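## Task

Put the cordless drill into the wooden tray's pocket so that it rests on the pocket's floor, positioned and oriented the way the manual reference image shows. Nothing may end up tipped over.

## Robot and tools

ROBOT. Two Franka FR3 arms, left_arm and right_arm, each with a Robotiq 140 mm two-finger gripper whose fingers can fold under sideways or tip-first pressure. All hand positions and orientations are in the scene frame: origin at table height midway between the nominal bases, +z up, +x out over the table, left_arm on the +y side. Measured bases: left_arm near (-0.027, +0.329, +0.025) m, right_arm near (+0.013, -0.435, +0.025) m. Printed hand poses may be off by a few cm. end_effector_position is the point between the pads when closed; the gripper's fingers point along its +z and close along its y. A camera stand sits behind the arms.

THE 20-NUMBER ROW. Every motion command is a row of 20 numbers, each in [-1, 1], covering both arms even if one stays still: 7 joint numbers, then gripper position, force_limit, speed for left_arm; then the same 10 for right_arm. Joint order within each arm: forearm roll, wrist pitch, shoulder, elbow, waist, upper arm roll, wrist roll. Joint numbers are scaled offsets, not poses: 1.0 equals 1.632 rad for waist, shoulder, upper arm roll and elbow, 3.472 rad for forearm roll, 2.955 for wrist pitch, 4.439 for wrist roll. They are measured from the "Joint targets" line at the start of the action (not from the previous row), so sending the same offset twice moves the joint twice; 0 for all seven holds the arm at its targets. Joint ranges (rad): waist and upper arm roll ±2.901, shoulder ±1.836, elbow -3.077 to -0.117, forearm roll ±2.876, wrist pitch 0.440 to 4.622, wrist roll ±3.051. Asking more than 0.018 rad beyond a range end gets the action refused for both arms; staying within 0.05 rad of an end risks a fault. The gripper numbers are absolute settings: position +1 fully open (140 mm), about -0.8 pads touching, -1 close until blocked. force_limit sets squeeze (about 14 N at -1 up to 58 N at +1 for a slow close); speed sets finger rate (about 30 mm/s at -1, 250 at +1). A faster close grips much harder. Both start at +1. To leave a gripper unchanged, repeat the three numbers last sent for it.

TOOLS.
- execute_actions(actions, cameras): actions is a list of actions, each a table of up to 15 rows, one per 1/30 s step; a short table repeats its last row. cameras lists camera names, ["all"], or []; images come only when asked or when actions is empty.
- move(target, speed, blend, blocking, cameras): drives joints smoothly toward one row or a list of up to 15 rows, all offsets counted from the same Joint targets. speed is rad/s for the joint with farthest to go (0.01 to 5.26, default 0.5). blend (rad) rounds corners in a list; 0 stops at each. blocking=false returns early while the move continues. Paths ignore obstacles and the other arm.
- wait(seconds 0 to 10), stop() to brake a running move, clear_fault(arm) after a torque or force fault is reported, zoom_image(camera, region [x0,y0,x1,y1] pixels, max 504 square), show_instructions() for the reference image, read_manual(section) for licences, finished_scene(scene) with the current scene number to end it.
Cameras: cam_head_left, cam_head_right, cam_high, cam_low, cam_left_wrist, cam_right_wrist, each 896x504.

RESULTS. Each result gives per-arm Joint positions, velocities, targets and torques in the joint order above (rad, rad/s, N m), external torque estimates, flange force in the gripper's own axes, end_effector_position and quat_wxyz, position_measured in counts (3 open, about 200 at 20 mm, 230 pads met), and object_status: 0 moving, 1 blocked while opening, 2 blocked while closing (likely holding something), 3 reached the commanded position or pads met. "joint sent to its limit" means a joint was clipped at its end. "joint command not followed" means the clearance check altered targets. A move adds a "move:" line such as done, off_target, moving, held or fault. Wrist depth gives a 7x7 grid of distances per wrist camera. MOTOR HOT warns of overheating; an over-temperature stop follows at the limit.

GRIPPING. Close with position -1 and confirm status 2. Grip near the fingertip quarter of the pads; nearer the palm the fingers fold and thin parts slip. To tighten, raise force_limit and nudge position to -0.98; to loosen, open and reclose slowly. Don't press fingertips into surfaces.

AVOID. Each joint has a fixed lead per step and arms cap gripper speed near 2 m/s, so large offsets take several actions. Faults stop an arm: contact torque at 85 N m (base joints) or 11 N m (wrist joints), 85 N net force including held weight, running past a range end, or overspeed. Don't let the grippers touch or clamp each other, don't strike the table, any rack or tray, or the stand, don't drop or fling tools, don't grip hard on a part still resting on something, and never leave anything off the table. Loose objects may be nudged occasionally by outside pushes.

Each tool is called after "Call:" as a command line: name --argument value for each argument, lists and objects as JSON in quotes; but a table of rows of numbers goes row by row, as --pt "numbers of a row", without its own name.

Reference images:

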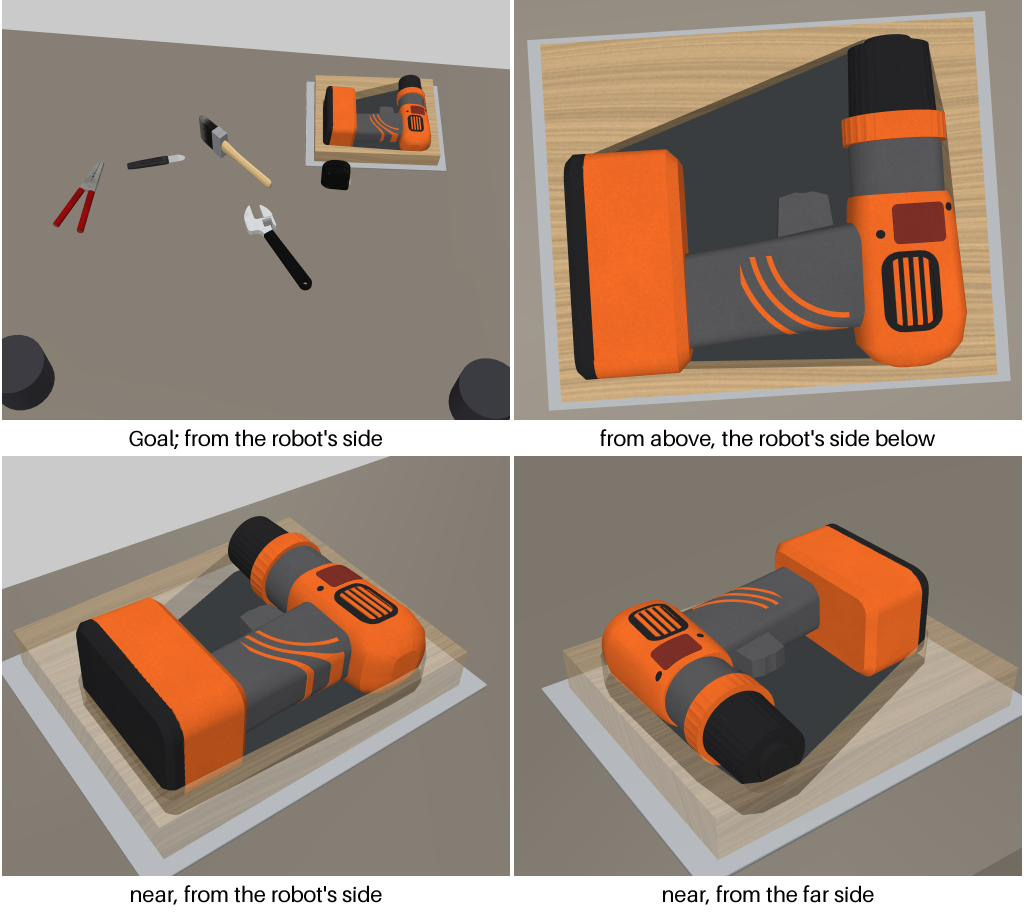

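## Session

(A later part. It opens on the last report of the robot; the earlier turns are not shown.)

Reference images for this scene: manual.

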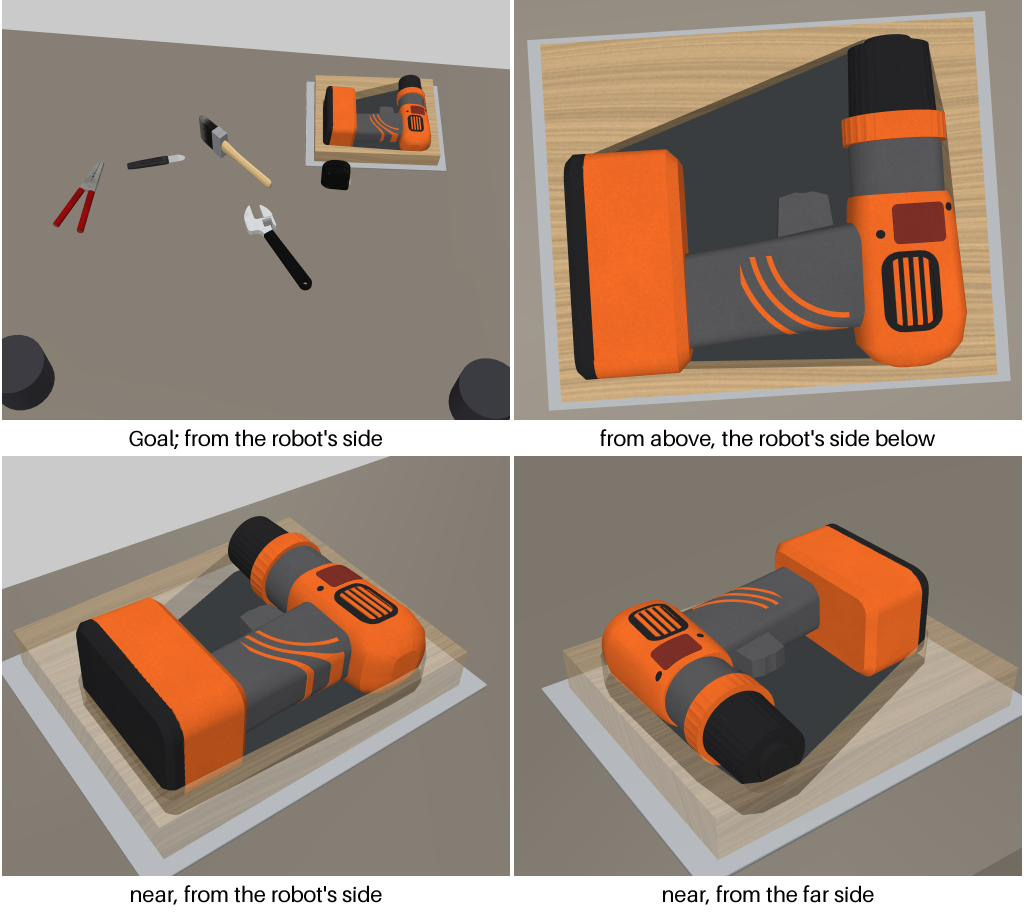

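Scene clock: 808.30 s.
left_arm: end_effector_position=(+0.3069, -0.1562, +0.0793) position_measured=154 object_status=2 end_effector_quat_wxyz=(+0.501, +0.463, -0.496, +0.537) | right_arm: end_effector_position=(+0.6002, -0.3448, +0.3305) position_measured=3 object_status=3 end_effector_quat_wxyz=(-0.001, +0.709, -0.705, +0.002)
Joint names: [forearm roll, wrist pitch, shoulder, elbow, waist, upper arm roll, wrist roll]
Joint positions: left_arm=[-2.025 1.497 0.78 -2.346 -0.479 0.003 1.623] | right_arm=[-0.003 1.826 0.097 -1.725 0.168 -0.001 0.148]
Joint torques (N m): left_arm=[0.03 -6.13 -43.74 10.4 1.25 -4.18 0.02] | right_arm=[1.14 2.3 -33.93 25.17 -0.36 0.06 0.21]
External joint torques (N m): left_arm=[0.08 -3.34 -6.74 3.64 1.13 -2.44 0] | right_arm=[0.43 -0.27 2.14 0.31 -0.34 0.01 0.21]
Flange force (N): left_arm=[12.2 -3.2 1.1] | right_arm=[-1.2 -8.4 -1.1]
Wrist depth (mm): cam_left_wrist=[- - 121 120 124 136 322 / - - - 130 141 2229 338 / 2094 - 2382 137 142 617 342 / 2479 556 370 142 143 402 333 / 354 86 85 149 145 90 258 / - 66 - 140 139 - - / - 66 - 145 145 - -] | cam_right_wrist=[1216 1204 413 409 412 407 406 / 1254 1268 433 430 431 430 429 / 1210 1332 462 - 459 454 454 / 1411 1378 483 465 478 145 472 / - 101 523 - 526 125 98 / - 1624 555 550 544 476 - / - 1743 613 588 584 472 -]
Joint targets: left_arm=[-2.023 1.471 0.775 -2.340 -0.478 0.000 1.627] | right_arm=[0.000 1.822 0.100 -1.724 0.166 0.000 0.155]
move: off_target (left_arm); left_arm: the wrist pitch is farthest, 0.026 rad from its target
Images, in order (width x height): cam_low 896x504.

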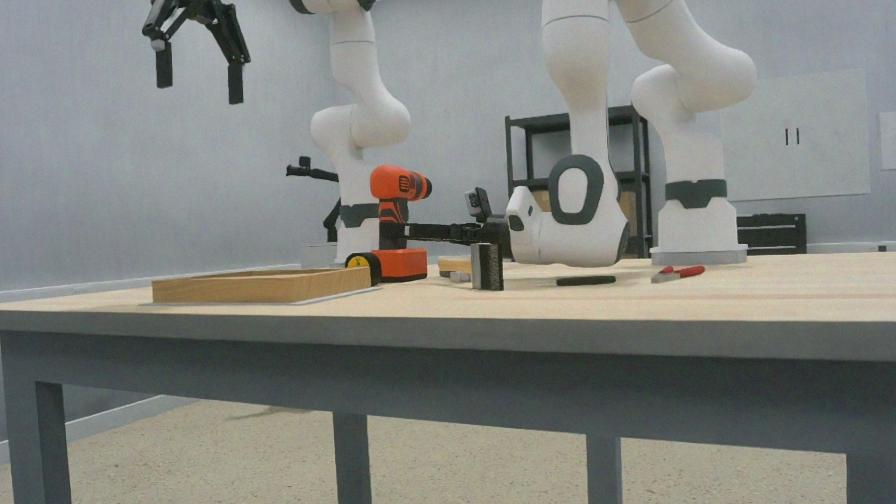

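Call:
move --target '[0.0001,-0.0003,0.004,0.0025,0.0002,0,0.0005,-1,0,-1,0,0,0,0,0,0,0,1,1,1]' --speed 0.03

Call:
move --target '[0.0001,-0.0003,0.004,0.0025,0.0002,0,0.0005,-1,0,-1,0,0,0,0,0,0,0,1,1,1]' --speed 0.03 --cameras '["cam_low","cam_high"]'

Call:
zoom_image --camera "cam_low" --region '[320, 150, 460, 300]'

Call:
zoom_image --camera "cam_high" --region '[350, 130, 470, 280]'

Scene clock: 816.37 s.
left_arm: end_effector_position=(+0.3071, -0.1566, +0.0790) position_measured=154 object_status=2 end_effector_quat_wxyz=(+0.503, +0.462, -0.495, +0.538) | right_arm: end_effector_position=(+0.6002, -0.3448, +0.3305) position_measured=3 object_status=3 end_effector_quat_wxyz=(-0.001, +0.709, -0.705, +0.002)
Joint names: [forearm roll, wrist pitch, shoulder, elbow, waist, upper arm roll, wrist roll]
Joint positions: left_arm=[-2.024 1.492 0.785 -2.341 -0.479 0.003 1.623] | right_arm=[-0.003 1.826 0.097 -1.725 0.168 -0.001 0.148]
Joint torques (N m): left_arm=[-0.06 -5.56 -42.22 10.25 1.09 -3.87 0.16] | right_arm=[1.14 2.31 -33.95 25.15 -0.4 0.09 0.18]
External joint torques (N m): left_arm=[-0.01 -2.74 -4.98 3.41 1.14 -1.95 0.14] | right_arm=[0.41 -0.27 2.32 0.19 -0.55 -0.14 0.18]
Flange force (N): left_arm=[7.1 -3.5 1.2] | right_arm=[-0.9 -8.5 -0.8]
Wrist depth (mm): cam_left_wrist=[- - 120 122 123 133 323 / - - 2405 130 141 - 338 / - 4117 2504 138 139 615 340 / - 565 121 142 143 404 336 / 355 86 85 148 144 90 260 / - 66 - 139 139 - - / - 66 - 145 145 - -] | cam_right_wrist=[1210 1210 410 411 409 409 409 / 1275 1268 435 433 430 429 428 / 1332 1317 468 - 455 455 452 / 1428 1411 487 467 485 145 475 / - 101 521 - 500 125 99 / - 1581 565 546 546 450 - / - 1743 1682 584 575 472 -]
Joint targets: left_arm=[-2.023 1.470 0.782 -2.336 -0.478 0.000 1.630] | right_arm=[0.000 1.822 0.100 -1.724 0.166 0.000 0.155]
move: off_target (left_arm); left_arm: the wrist pitch is farthest, 0.022 rad from its target

Scene clock: 817.07 s.
left_arm: end_effector_position=(+0.3073, -0.1570, +0.0787) position_measured=154 object_status=2 end_effector_quat_wxyz=(+0.504, +0.461, -0.493, +0.538) | right_arm: end_effector_position=(+0.6002, -0.3448, +0.3305) position_measured=3 object_status=3 end_effector_quat_wxyz=(-0.001, +0.709, -0.705, +0.002)
Joint names: [forearm roll, wrist pitch, shoulder, elbow, waist, upper arm roll, wrist roll]
Joint positions: left_arm=[-2.023 1.488 0.79 -2.337 -0.479 0.003 1.623] | right_arm=[-0.003 1.826 0.097 -1.725 0.168 -0.001 0.148]
Joint torques (N m): left_arm=[-0.14 -5.1 -42.26 9.91 1.33 -3.85 0.34] | right_arm=[1.14 2.29 -34 25.15 -0.4 0.04 0.17]
External joint torques (N m): left_arm=[-0.12 -2.28 -5.19 3.31 1.38 -1.92 0.32] | right_arm=[0.42 -0.28 2.3 0.2 -0.49 -0.12 0.17]
Flange force (N): left_arm=[8.1 -3.1 1.6] | right_arm=[-1.0 -8.5 -0.9]
Wrist depth (mm): cam_left_wrist=[2208 2270 121 125 - 129 322 / 2557 - - 131 134 - 338 / 2792 2112 - 137 145 2454 343 / - 564 121 142 143 402 332 / 346 86 85 148 143 90 260 / - 66 - 139 - - - / - 66 - 145 - - -] | cam_right_wrist=[1210 1204 416 409 410 409 405 / 1254 1261 434 433 434 428 426 / 1325 1347 463 - 463 451 454 / 1411 129 485 - 483 145 470 / - 101 521 - 513 125 99 / - 1591 565 546 545 455 - / - 1658 1682 587 571 474 -]
Joint targets: left_arm=[-2.022 1.469 0.788 -2.331 -0.477 0.000 1.632] | right_arm=[0.000 1.822 0.100 -1.724 0.166 0.000 0.155]
move: off_target (left_arm); left_arm: the wrist pitch is farthest, 0.019 rad from its target
Images, in order (width x height): cam_high 896x504, cam_low 896x504.

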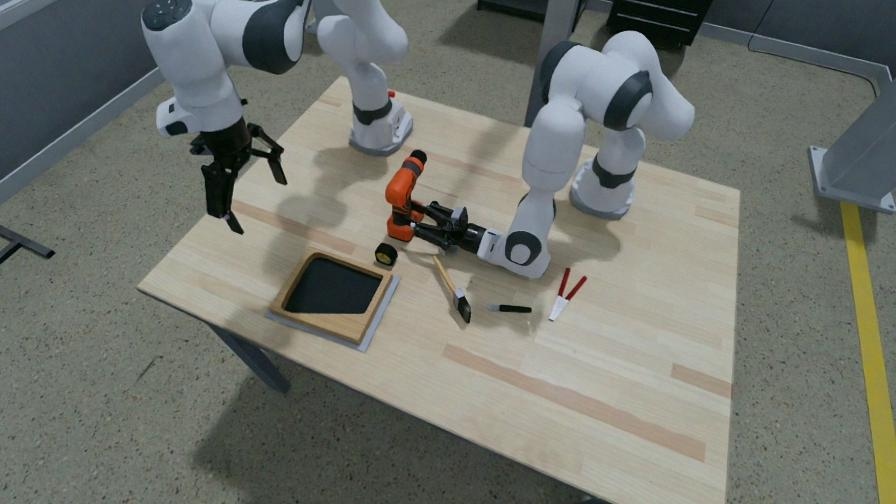

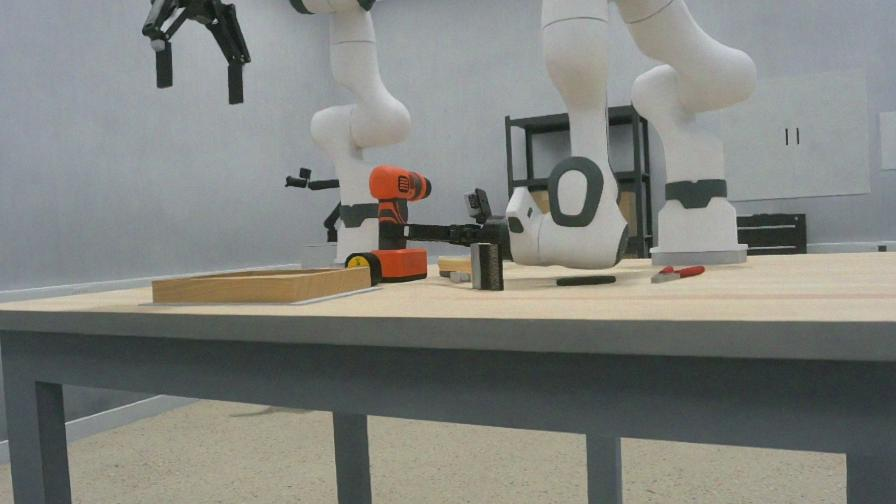

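Scaled by 3.360.

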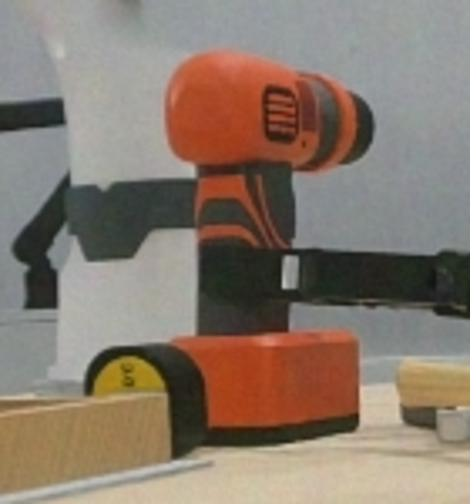

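Scaled by 3.360.

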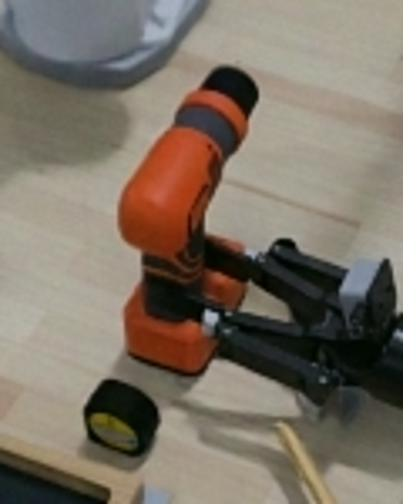

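Call:
move --target '[0,0.0041,0,0,0,0,0,-1,0,-1,0,0,0,0,0,0,0,1,1,1]' --speed 0.03

Call:
execute_actions --actions '[[[0,0,0,0,0,0,0,-0.2,0,-1,0,0,0,0,0,0,0,1,1,1]],[[0,0,0,0,0,0,0,-0.05,0,-1,0,0,0,0,0,0,0,1,1,1]],[[0,0,0,0,0,0,0,0.15,0,-1,0,0,0,0,0,0,0,1,1,1]]]' --cameras '["cam_low","cam_high","cam_left_wrist"]'

Call:
zoom_image --camera "cam_low" --region '[320, 150, 460, 300]'

Scene clock: 830.37 s.
left_arm: end_effector_position=(+0.3073, -0.1572, +0.0786) position_measured=154 object_status=2 end_effector_quat_wxyz=(+0.504, +0.461, -0.494, +0.538) | right_arm: end_effector_position=(+0.6002, -0.3448, +0.3305) position_measured=3 object_status=3 end_effector_quat_wxyz=(-0.001, +0.709, -0.705, +0.002)
Joint names: [forearm roll, wrist pitch, shoulder, elbow, waist, upper arm roll, wrist roll]
Joint positions: left_arm=[-2.023 1.489 0.79 -2.336 -0.479 0.002 1.623] | right_arm=[-0.003 1.826 0.097 -1.725 0.168 -0.001 0.148]
Joint torques (N m): left_arm=[-0.12 -3.91 -41.73 9.65 1.28 -3.58 0.28] | right_arm=[1.15 2.29 -33.97 25.19 -0.36 0.08 0.17]
External joint torques (N m): left_arm=[-0.1 -1.08 -4.63 2.97 1.37 -1.59 0.25] | right_arm=[0.43 -0.28 2.24 0.28 -0.45 -0.08 0.17]
Flange force (N): left_arm=[7.6 -3.4 2.4] | right_arm=[-1.0 -8.6 -1.0]
Wrist depth (mm): cam_left_wrist=[3856 - 121 122 126 128 323 / - - - 131 134 - 338 / - - - 138 142 607 342 / 2584 568 121 142 143 406 336 / 356 86 85 148 128 90 260 / - 66 - 139 138 - - / - 66 - - 144 - -] | cam_right_wrist=[1216 1180 413 409 409 410 405 / 1268 1268 433 430 430 431 428 / 1340 1363 467 - 448 454 453 / 1420 1395 485 - 484 144 476 / - 101 526 - 509 125 98 / - 1624 557 548 550 452 - / - 1658 602 587 581 473 -]
Joint targets: left_arm=[-2.022 1.482 0.788 -2.331 -0.477 0.000 1.632] | right_arm=[0.000 1.822 0.100 -1.724 0.166 0.000 0.155]
move: done

Scene clock: 832.13 s.
left_arm: end_effector_position=(+0.3082, -0.1585, +0.0809) position_measured=110 object_status=0 end_effector_quat_wxyz=(+0.504, +0.458, -0.493, +0.540) | right_arm: end_effector_position=(+0.6002, -0.3448, +0.3305) position_measured=3 object_status=3 end_effector_quat_wxyz=(-0.001, +0.709, -0.705, +0.002)
Joint names: [forearm roll, wrist pitch, shoulder, elbow, waist, upper arm roll, wrist roll]
Joint positions: left_arm=[-2.023 1.485 0.79 -2.333 -0.479 0.001 1.625] | right_arm=[-0.003 1.826 0.097 -1.725 0.168 -0.001 0.148]
Joint torques (N m): left_arm=[-0.11 -2.99 -39.65 7.86 1 -2.65 0.17] | right_arm=[1.14 2.3 -33.97 25.16 -0.42 0.07 0.2]
External joint torques (N m): left_arm=[-0.07 -0.15 -2.39 1.06 1.12 -0.61 0.15] | right_arm=[0.42 -0.28 2.39 0.16 -0.53 -0.12 0.2]
External joint torques at the end of the 1st action: left_arm=[-0.11 -1.06 -4.67 3.05 1.33 -1.53 0.28] | right_arm=[0.43 -0.29 2.5 0.21 -0.5 -0.1 0.18]
External joint torques at the end of the 2nd action: left_arm=[-0.08 -0.17 -2.44 1.11 1.16 -0.69 0.15] | right_arm=[0.43 -0.27 2.36 0.21 -0.39 -0.06 0.16]
Flange force (N): left_arm=[5.2 -1.1 0.6] | right_arm=[-1.0 -8.6 -0.8]
Flange force at the end of the 1st action (N): left_arm=[7.5 -3.5 2.5] | right_arm=[-1.1 -9.1 -0.9]
Flange force at the end of the 2nd action (N): left_arm=[5.3 -1.2 0.7] | right_arm=[-1.1 -8.6 -0.8]
Wrist depth (mm): cam_left_wrist=[2359 - 120 120 123 129 323 / - - - 131 142 - 337 / 3196 3114 2359 136 141 2454 342 / - 578 134 142 143 381 335 / - 80 114 147 148 90 87 / - - 216 140 - - 69 / - - 194 142 142 - -] | cam_right_wrist=[1197 1197 414 412 409 407 406 / 1254 1268 433 430 433 431 428 / 1355 1371 465 - 459 457 449 / 1387 1378 484 - 482 145 472 / - 101 522 - 507 125 99 / - 1560 566 546 550 476 - / - 1743 1670 585 580 470 -]
Joint targets: left_arm=[-2.022 1.482 0.788 -2.331 -0.477 0.000 1.632] | right_arm=[0.000 1.822 0.100 -1.724 0.166 0.000 0.155]
Step readings (joint positions of left_arm | right_arm; steps 1 to 15: 1st action; 16 to 30: 2nd action; 31 to 45: 3rd action):
0: [-2.023 1.489 0.790 -2.336 -0.479 0.002 1.623] | [-0.003 1.826 0.097 -1.725 0.168 -0.001 0.148]
1: [-2.023 1.489 0.790 -2.336 -0.479 0.002 1.623] | [-0.003 1.826 0.097 -1.725 0.168 -0.001 0.148]
2: [-2.023 1.489 0.790 -2.336 -0.479 0.002 1.623] | [-0.003 1.826 0.097 -1.725 0.168 -0.001 0.148]
4: [-2.023 1.489 0.790 -2.336 -0.479 0.002 1.623] | [-0.003 1.826 0.097 -1.725 0.168 -0.001 0.148]
8: [-2.023 1.489 0.790 -2.336 -0.479 0.002 1.623] | [-0.003 1.826 0.097 -1.725 0.168 -0.001 0.148]
15: [-2.023 1.489 0.790 -2.336 -0.479 0.002 1.623] | [-0.003 1.826 0.097 -1.725 0.168 -0.001 0.148]
16: [-2.023 1.489 0.790 -2.336 -0.479 0.002 1.623] | [-0.003 1.826 0.097 -1.725 0.168 -0.001 0.148]
17: [-2.023 1.489 0.790 -2.336 -0.479 0.002 1.623] | [-0.003 1.826 0.097 -1.725 0.168 -0.001 0.148]
19: [-2.023 1.489 0.790 -2.335 -0.479 0.001 1.623] | [-0.003 1.826 0.097 -1.725 0.168 -0.001 0.148]
23: [-2.023 1.487 0.790 -2.333 -0.479 0.001 1.624] | [-0.003 1.826 0.097 -1.725 0.168 -0.001 0.148]
30: [-2.023 1.485 0.790 -2.333 -0.479 0.001 1.625] | [-0.003 1.826 0.097 -1.725 0.168 -0.001 0.148]
31: [-2.023 1.485 0.790 -2.333 -0.479 0.001 1.625] | [-0.003 1.826 0.097 -1.725 0.168 -0.001 0.148]
32: [-2.023 1.485 0.790 -2.333 -0.479 0.001 1.625] | [-0.003 1.826 0.097 -1.725 0.168 -0.001 0.148]
34: [-2.023 1.485 0.790 -2.333 -0.479 0.001 1.625] | [-0.003 1.826 0.097 -1.725 0.168 -0.001 0.148]
38: [-2.023 1.485 0.790 -2.333 -0.479 0.001 1.625] | [-0.003 1.826 0.097 -1.725 0.168 -0.001 0.148]
45: [-2.023 1.485 0.790 -2.333 -0.479 0.001 1.625] | [-0.003 1.826 0.097 -1.725 0.168 -0.001 0.148]
Images, in order (width x height): cam_high 896x504, cam_low 896x504, cam_left_wrist 896x504.

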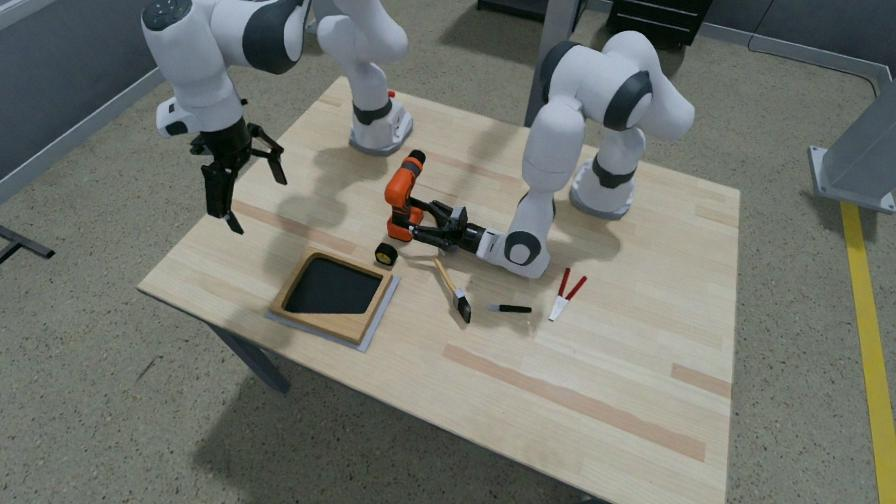

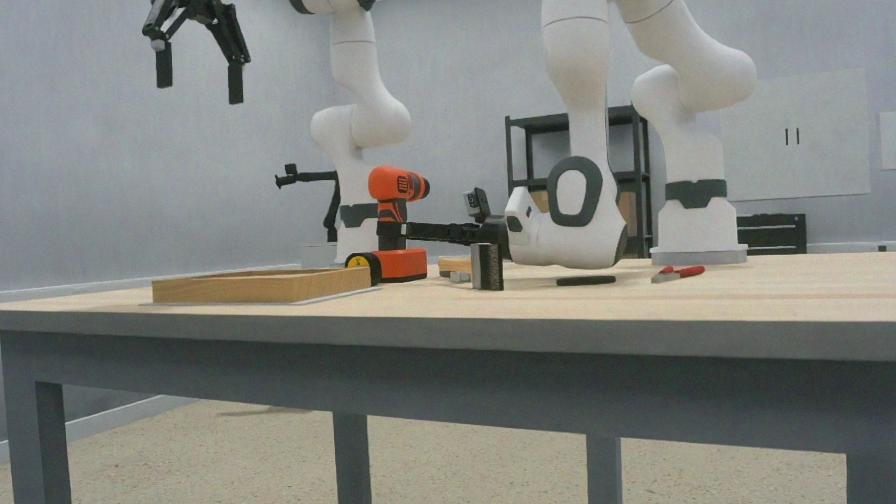

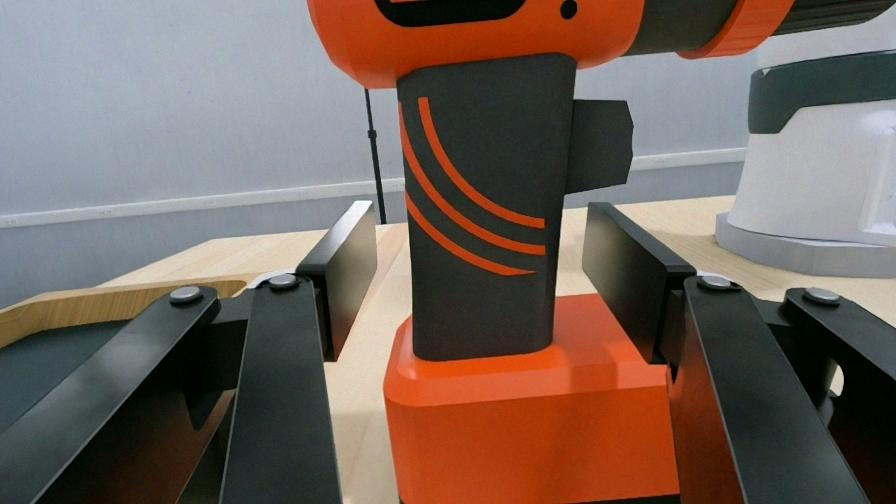

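Scaled by 3.360.

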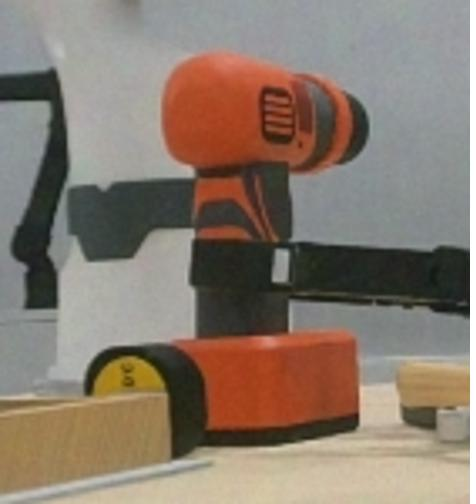

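Call:
move --pt "0.0457 -0.0061 -0.0089 -0.0403 0.0945 0 0.0107 0.15 0 -1 0 0 0 0 0 0 0 1 1 1" --pt "0.1213 -0.0041 -0.014 -0.067 0.2531 0 0.0189 0.15 0 -1 0 0 0 0 0 0 0 1 1 1" --pt "0.1213 -0.0041 -0.3817 -0.067 0.2531 0 0.0189 0.15 0 -1 0 0 0 0 0 0 0 1 1 1" --pt "0.1213 -0.0041 -0.3817 -0.067 0.6208 0 0.0189 0.15 0 -1 0 0 0 0 0 0 0 1 1 1" --speed '[0.1,0.25,0.4,0.5]' --blend '[0.01,0.05,0.1,0]' --cameras '["cam_low","cam_high","cam_head_left"]'

Call:
zoom_image --camera "cam_low" --region '[320, 150, 460, 300]'

Call:
zoom_image --camera "cam_high" --region '[350, 130, 470, 280]'

Call:
zoom_image --camera "cam_head_left" --region '[420, 280, 540, 400]'

Scene clock: 875.30 s.
left_arm: end_effector_position=(+0.5166, +0.2864, +0.3250) position_measured=110 object_status=3 end_effector_quat_wxyz=(+0.133, +0.439, -0.505, +0.731) | right_arm: end_effector_position=(+0.6002, -0.3448, +0.3305) position_measured=3 object_status=3 end_effector_quat_wxyz=(-0.001, +0.709, -0.705, +0.002)
Joint names: [forearm roll, wrist pitch, shoulder, elbow, waist, upper arm roll, wrist roll]
Joint positions: left_arm=[-1.604 1.468 0.167 -2.44 0.535 0.001 1.709] | right_arm=[-0.003 1.826 0.097 -1.725 0.168 -0.001 0.148]
Joint torques (N m): left_arm=[-1.09 -2.28 -32.11 17 1.18 -1.58 0.13] | right_arm=[1.15 2.3 -33.95 25.15 -0.39 0.11 0.16]
External joint torques (N m): left_arm=[0.35 0.2 -1.72 0.38 1.02 -1.27 0.17] | right_arm=[0.44 -0.28 2.3 0.19 -0.25 0.16 0.16]
Flange force (N): left_arm=[4.7 -0.2 0.3] | right_arm=[-1.4 -8.4 -0.8]
Wrist depth (mm): cam_left_wrist=[2454 2670 - 2927 633 1975 - / 2531 - 3681 3422 2858 2730 766 / 2792 3328 2927 3037 2892 887 609 / 2405 - 121 3681 154 590 488 / - 80 114 3239 2612 91 87 / - - 1463 2670 2112 - 69 / - - 2825 2150 1898 - -] | cam_right_wrist=[1204 1185 414 411 408 407 408 / 1275 1282 438 431 429 427 428 / 1332 1340 463 456 454 455 452 / 1428 1387 488 - 481 145 470 / - 101 515 488 490 125 98 / - 1647 565 548 548 539 - / - 1731 1682 588 574 578 -]
Joint targets: left_arm=[-1.601 1.469 0.165 -2.441 0.536 0.000 1.716] | right_arm=[0.000 1.822 0.100 -1.724 0.166 0.000 0.155]
move: done
Images, in order (width x height): cam_head_left 896x504, cam_high 896x504, cam_low 896x504.

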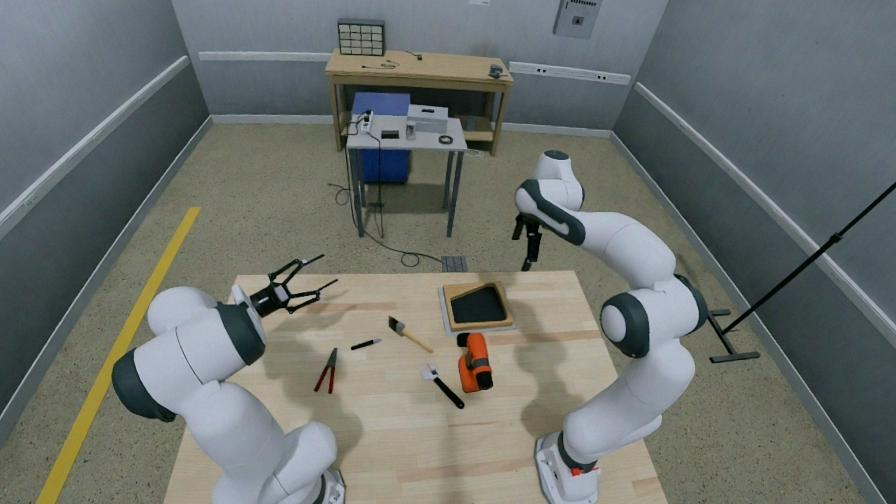

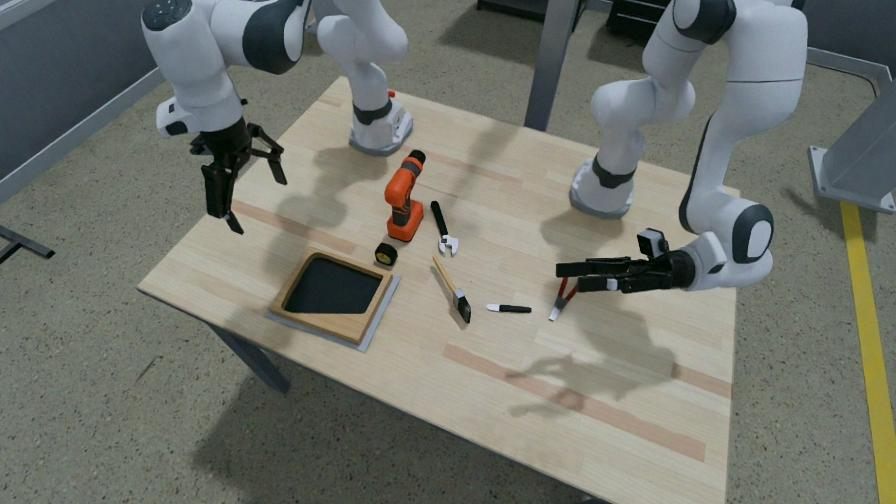

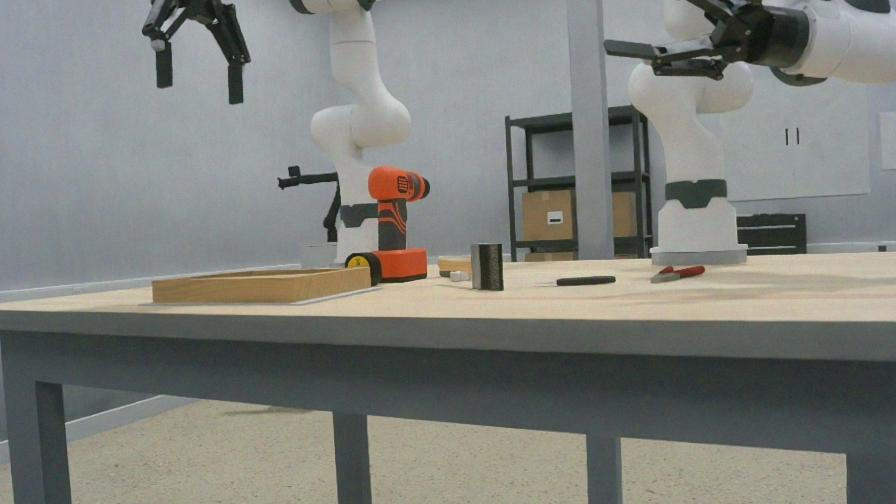

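Scaled by 3.360.

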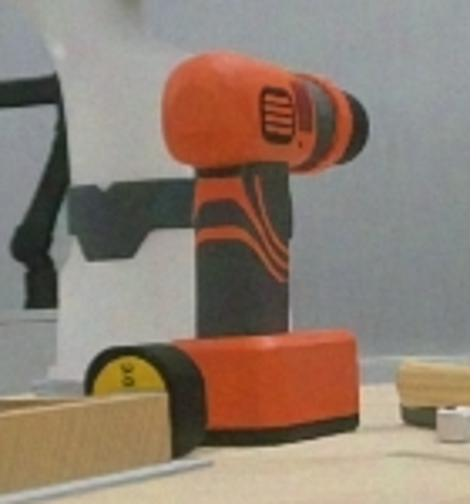

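Scaled by 3.360.

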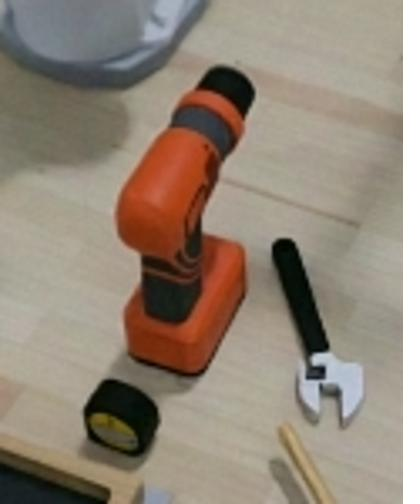

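Scaled by 4.200.

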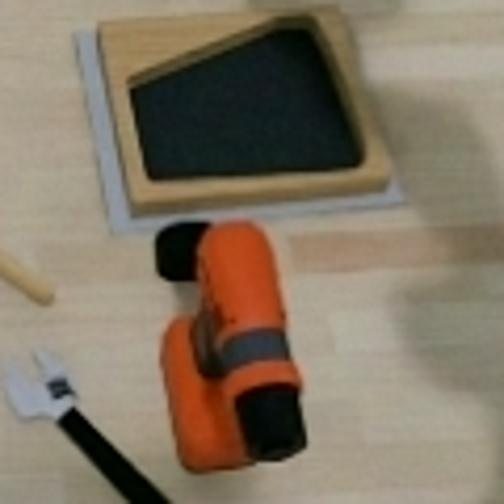

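Call:
move --target '[0,0,0,0,0,0,0,0.15,0,-1,0.2798,-0.0902,0.349,-0.4422,-0.4616,0,0.3242,0.28,0,-0.5]' --speed 0.6 --cameras '["cam_right_wrist","cam_high","cam_low"]'

Scene clock: 963.30 s.
left_arm: end_effector_position=(+0.5166, +0.2863, +0.3250) position_measured=110 object_status=3 end_effector_quat_wxyz=(+0.133, +0.439, -0.505, +0.731) | right_arm: end_effector_position=(+0.3059, -0.3168, +0.0833) position_measured=94 object_status=3 end_effector_quat_wxyz=(+0.497, -0.498, -0.504, -0.500)
Joint names: [forearm roll, wrist pitch, shoulder, elbow, waist, upper arm roll, wrist roll]
Joint positions: left_arm=[-1.604 1.468 0.167 -2.44 0.535 0.001 1.709] | right_arm=[0.968 1.559 0.669 -2.444 -0.585 -0.001 1.586]
Joint velocities: left_arm=[within noise] | right_arm=[0.001 0 0.001 0 0 0 0.006]
Joint torques (N m): left_arm=[-1.08 -2.3 -32.07 16.99 1.16 -1.33 0.11] | right_arm=[0.45 -2.9 -31.7 5.66 -0.58 1.4 0.28]
External joint torques (N m): left_arm=[0.36 0.19 -1.76 0.38 1.07 -0.96 0.15] | right_arm=[0.38 -0.33 1.89 -0.11 -0.51 -0.2 0.25]
Flange force (N): left_arm=[4.9 -0.3 -0.2] | right_arm=[-5.5 1.4 -1.2]
Wrist depth (mm): cam_left_wrist=[2024 - - - - 2359 - / 2405 3626 4584 3075 - 2584 759 / 2699 3196 4117 3982 3196 887 606 / 2699 2584 134 3982 154 610 487 / - 80 102 4188 2670 90 87 / - - 1490 2699 2169 - 69 / - - 2699 2169 1799 - -] | cam_right_wrist=[2371 621 220 222 2136 2258 - / 2216 677 2470 242 2664 2237 2549 / 2009 602 697 265 881 610 2522 / 383 382 134 253 160 273 - / - 88 116 251 251 100 - / - - 203 204 203 - - / - - 163 164 164 - -]
Joint targets: left_arm=[-1.601 1.469 0.165 -2.441 0.536 0.000 1.716] | right_arm=[0.972 1.556 0.670 -2.445 -0.587 0.000 1.594]
move: done
Images, in order (width x height): cam_high 896x504, cam_low 896x504, cam_right_wrist 896x504.

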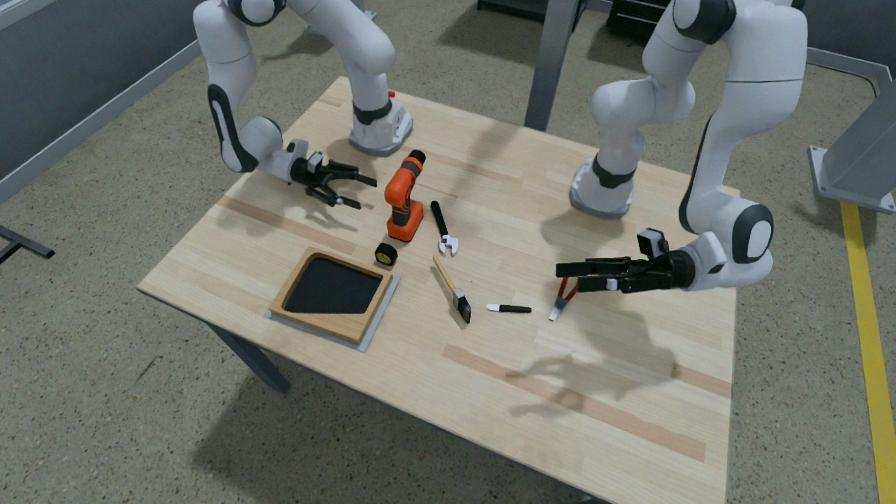

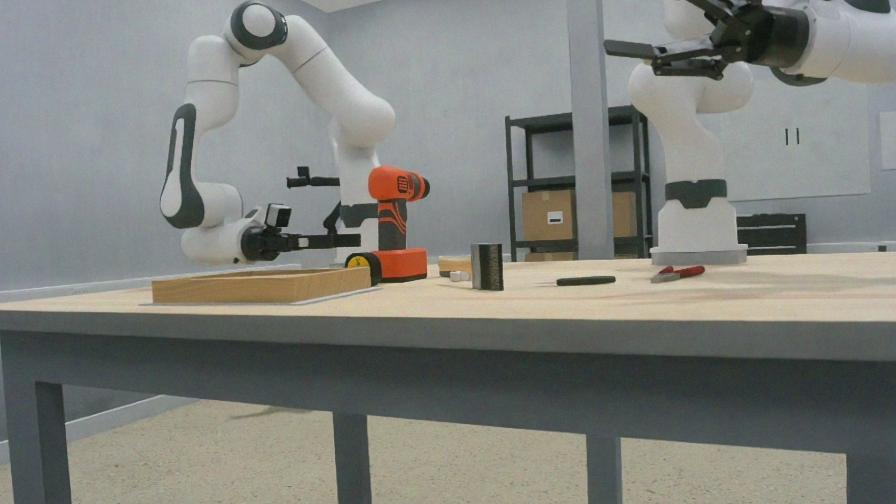

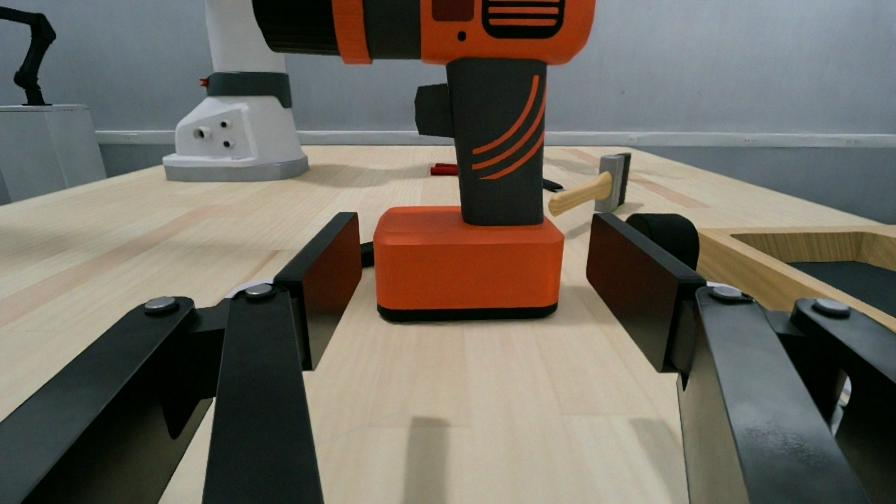

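Call:
move --target '[0,0,0,0,0,0,0,0.15,0,-1,0.00804,-0.0066,0.00165,0.0248,0.01636,0,0.00712,0.28,0,-0.5]' --speed 0.4 --cameras '["cam_right_wrist"]'

Scene clock: 1032.10 s.
left_arm: end_effector_position=(+0.5166, +0.2863, +0.3250) position_measured=110 object_status=3 end_effector_quat_wxyz=(+0.133, +0.439, -0.505, +0.731) | right_arm: end_effector_position=(+0.3266, -0.3177, +0.0869) position_measured=94 object_status=3 end_effector_quat_wxyz=(+0.496, -0.499, -0.503, -0.501)
Joint names: [forearm roll, wrist pitch, shoulder, elbow, waist, upper arm roll, wrist roll]
Joint positions: left_arm=[-1.604 1.468 0.167 -2.44 0.535 0.001 1.709] | right_arm=[0.996 1.54 0.669 -2.406 -0.563 -0.001 1.617]
Joint velocities: left_arm=[within noise] | right_arm=[0 -0.001 0.001 -0.001 0 -0.001 0.006]
Joint torques (N m): left_arm=[-1.07 -2.3 -32.12 16.99 1.16 -1.38 0.15] | right_arm=[0.55 -2.91 -32.07 7.26 0.65 1.31 0.13]
External joint torques (N m): left_arm=[0.36 0.16 -1.91 0.49 1.01 -1.07 0.19] | right_arm=[0.37 -0.34 2.63 0.47 0.78 -0.28 0.1]
Flange force (N): left_arm=[5.1 -0.4 0.0] | right_arm=[-8.9 3.5 -1.2]
Wrist depth (mm): cam_left_wrist=[2024 - - - 2670 2792 - / - - - - 2892 - 779 / - - - - - 841 609 / - 2479 121 - 153 594 487 / - 80 102 3737 2730 90 87 / - - 1455 2557 2150 - 69 / - - 2730 2150 1813 - -] | cam_right_wrist=[- 227 219 - 2348 1852 - / 2175 674 2216 243 - 2789 2964 / 599 617 714 260 856 736 3001 / 393 391 134 - 337 483 335 / - 88 116 256 257 100 269 / - - 208 208 208 - - / - - 168 168 168 - -]
Joint targets: left_arm=[-1.601 1.469 0.165 -2.441 0.536 0.000 1.716] | right_arm=[0.999 1.536 0.672 -2.405 -0.561 0.000 1.626]
move: done
Images, in order (width x height): cam_right_wrist 896x504.

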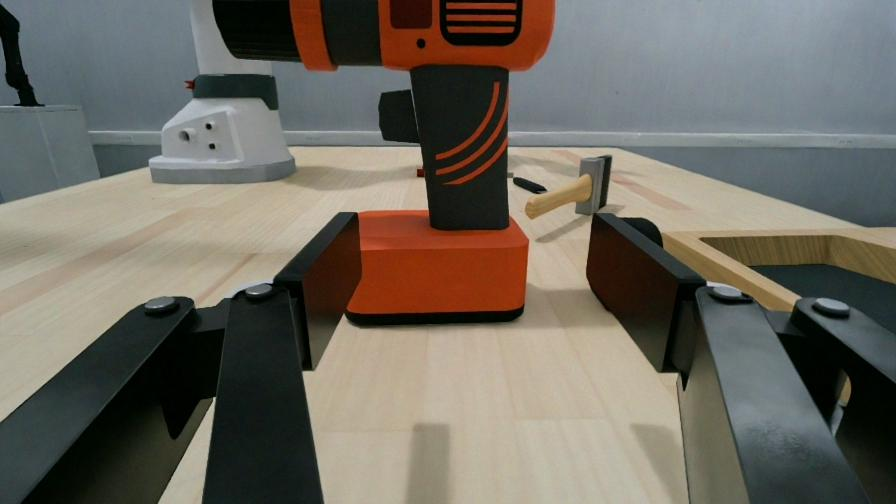

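Call:
move --target '[0,0,0,0,0,0,0,0.15,0,-1,0.04404,0.01049,-0.01244,-0.04632,0.09467,0,-0.01045,0.28,0,-0.5]' --speed 0.25 --cameras '["cam_right_wrist"]'

Scene clock: 1045.07 s.
left_arm: end_effector_position=(+0.5166, +0.2863, +0.3250) position_measured=110 object_status=3 end_effector_quat_wxyz=(+0.133, +0.439, -0.505, +0.731) | right_arm: end_effector_position=(+0.3262, -0.2562, +0.0881) position_measured=94 object_status=3 end_effector_quat_wxyz=(+0.504, -0.501, -0.497, -0.498)
Joint names: [forearm roll, wrist pitch, shoulder, elbow, waist, upper arm roll, wrist roll]
Joint positions: left_arm=[-1.604 1.468 0.167 -2.44 0.535 0.001 1.709] | right_arm=[1.149 1.564 0.655 -2.479 -0.408 0.001 1.588]
Joint velocities: left_arm=[within noise] | right_arm=[0 0.001 -0.001 0 0 0 -0.006]
Joint torques (N m): left_arm=[-1.08 -2.3 -32.03 17.01 1.15 -1.33 0.13] | right_arm=[0.37 -2.39 -32.01 5.49 0.68 1.1 -0.21]
External joint torques (N m): left_arm=[0.37 0.18 -1.67 0.34 1.07 -0.96 0.17] | right_arm=[0.36 0.21 1.22 -0.25 0.66 -0.62 -0.24]
Flange force (N): left_arm=[4.7 -0.2 -0.2] | right_arm=[-4.1 -0.2 0.9]
Wrist depth (mm): cam_left_wrist=[2094 - 2963 - - 2504 692 / - - 3856 4672 - 2479 776 / - - - - 2892 896 618 / - 2454 121 3572 154 598 474 / - 80 114 3737 2612 90 87 / - - 1446 2641 2059 - 69 / - - 2557 2131 1813 - -] | cam_right_wrist=[- 179 171 167 - - 2371 / 2395 627 - 186 - - - / 2062 629 765 199 634 721 - / 421 420 145 208 160 436 423 / - 88 105 - 256 100 - / - - 202 208 208 - - / - - 170 169 168 - -]
Joint targets: left_arm=[-1.601 1.469 0.165 -2.441 0.536 0.000 1.716] | right_arm=[1.152 1.567 0.652 -2.480 -0.406 0.000 1.579]
move: done
Images, in order (width x height): cam_right_wrist 896x504.

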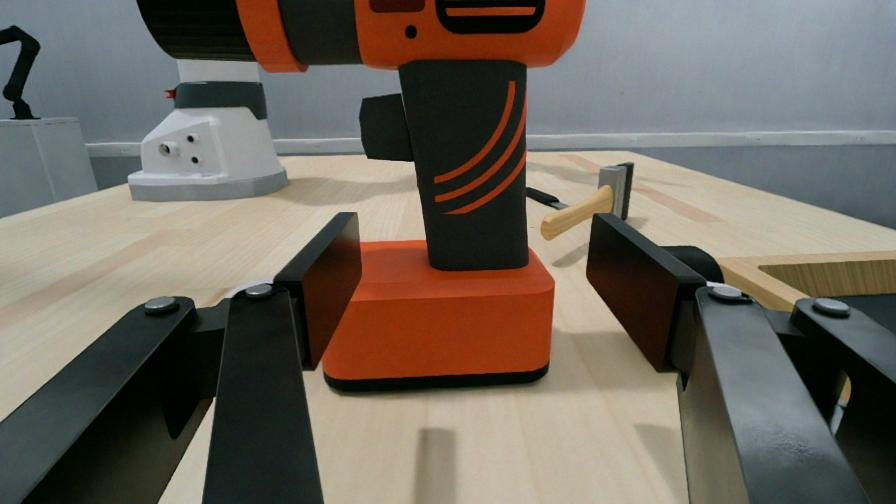

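Call:
move --target '[0,0,0,0,0,0,0,0.15,0,-1,0.0498,0.00359,-0.00723,-0.03033,0.10539,0,-0.00797,0.28,0,-0.5]' --speed 0.2 --cameras '["cam_right_wrist","cam_low"]'

Scene clock: 1058.50 s.
left_arm: end_effector_position=(+0.5166, +0.2863, +0.3250) position_measured=110 object_status=3 end_effector_quat_wxyz=(+0.133, +0.439, -0.505, +0.731) | right_arm: end_effector_position=(+0.3263, -0.1964, +0.0881) position_measured=94 object_status=3 end_effector_quat_wxyz=(+0.504, -0.501, -0.496, -0.498)
Joint names: [forearm roll, wrist pitch, shoulder, elbow, waist, upper arm roll, wrist roll]
Joint positions: left_arm=[-1.604 1.468 0.167 -2.44 0.535 0.001 1.709] | right_arm=[1.322 1.574 0.643 -2.528 -0.236 0 1.552]
Joint velocities: left_arm=[within noise] | right_arm=[0.003 0 0 -0.001 0.001 0 -0.008]
Joint torques (N m): left_arm=[-1.07 -2.31 -32.1 17 1.18 -1.34 0.11] | right_arm=[0.34 -2.36 -31.29 5.05 0.7 1.12 -0.15]
External joint torques (N m): left_arm=[0.35 0.2 -1.82 0.47 1.29 -0.79 0.15] | right_arm=[0.44 0.25 1.32 -0.24 0.66 -0.6 -0.18]
Flange force (N): left_arm=[5.0 -0.5 -0.6] | right_arm=[-4.5 -0.1 1.2]
Wrist depth (mm): cam_left_wrist=[- - - 2584 2479 2429 623 / - - - - 2249 2189 776 / - - 3239 - 3521 861 604 / - 2670 121 - 154 613 485 / - 80 113 3572 2670 91 87 / - - 1463 2730 2150 - 69 / - - 2730 2169 1854 - -] | cam_right_wrist=[1992 127 118 121 125 - - / 2280 566 - 128 1852 - 5927 / 1992 577 644 136 610 708 1743 / 420 417 160 146 146 393 384 / - 88 105 152 149 100 - / - - - - 198 - - / - - - 156 162 - -]
Joint targets: left_arm=[-1.601 1.469 0.165 -2.441 0.536 0.000 1.716] | right_arm=[1.325 1.578 0.640 -2.530 -0.234 0.000 1.544]
move: done
Images, in order (width x height): cam_low 896x504, cam_right_wrist 896x504.

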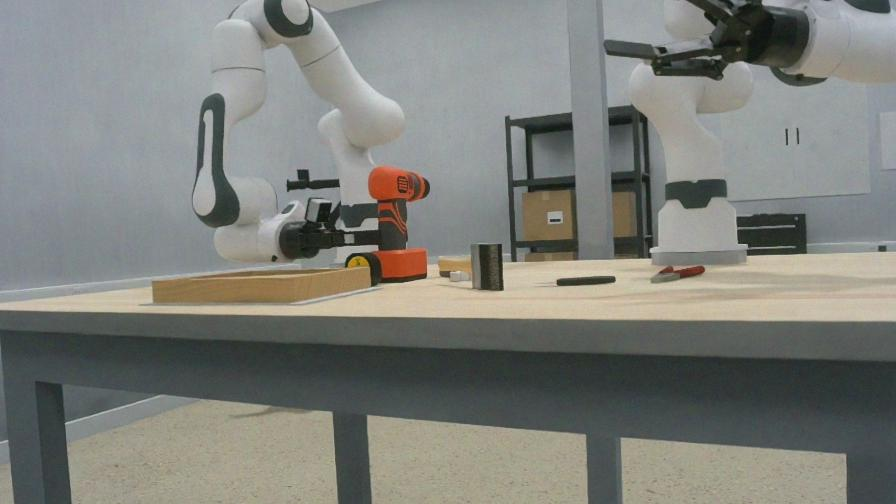

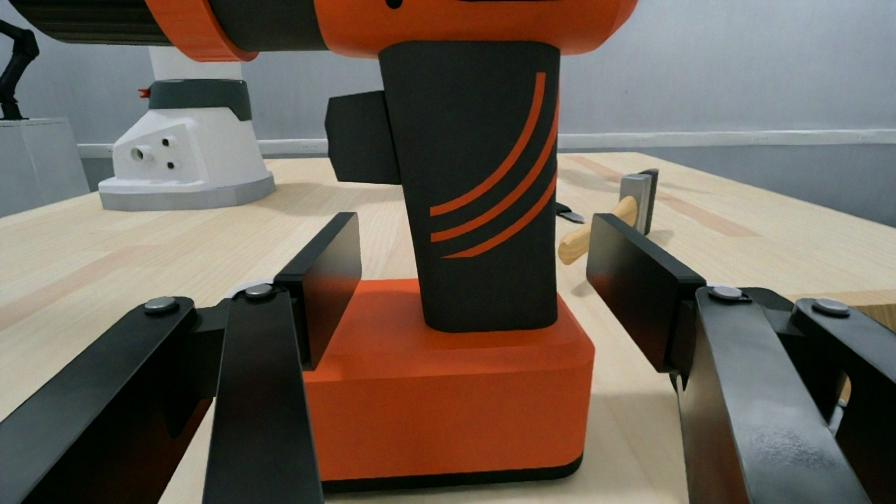

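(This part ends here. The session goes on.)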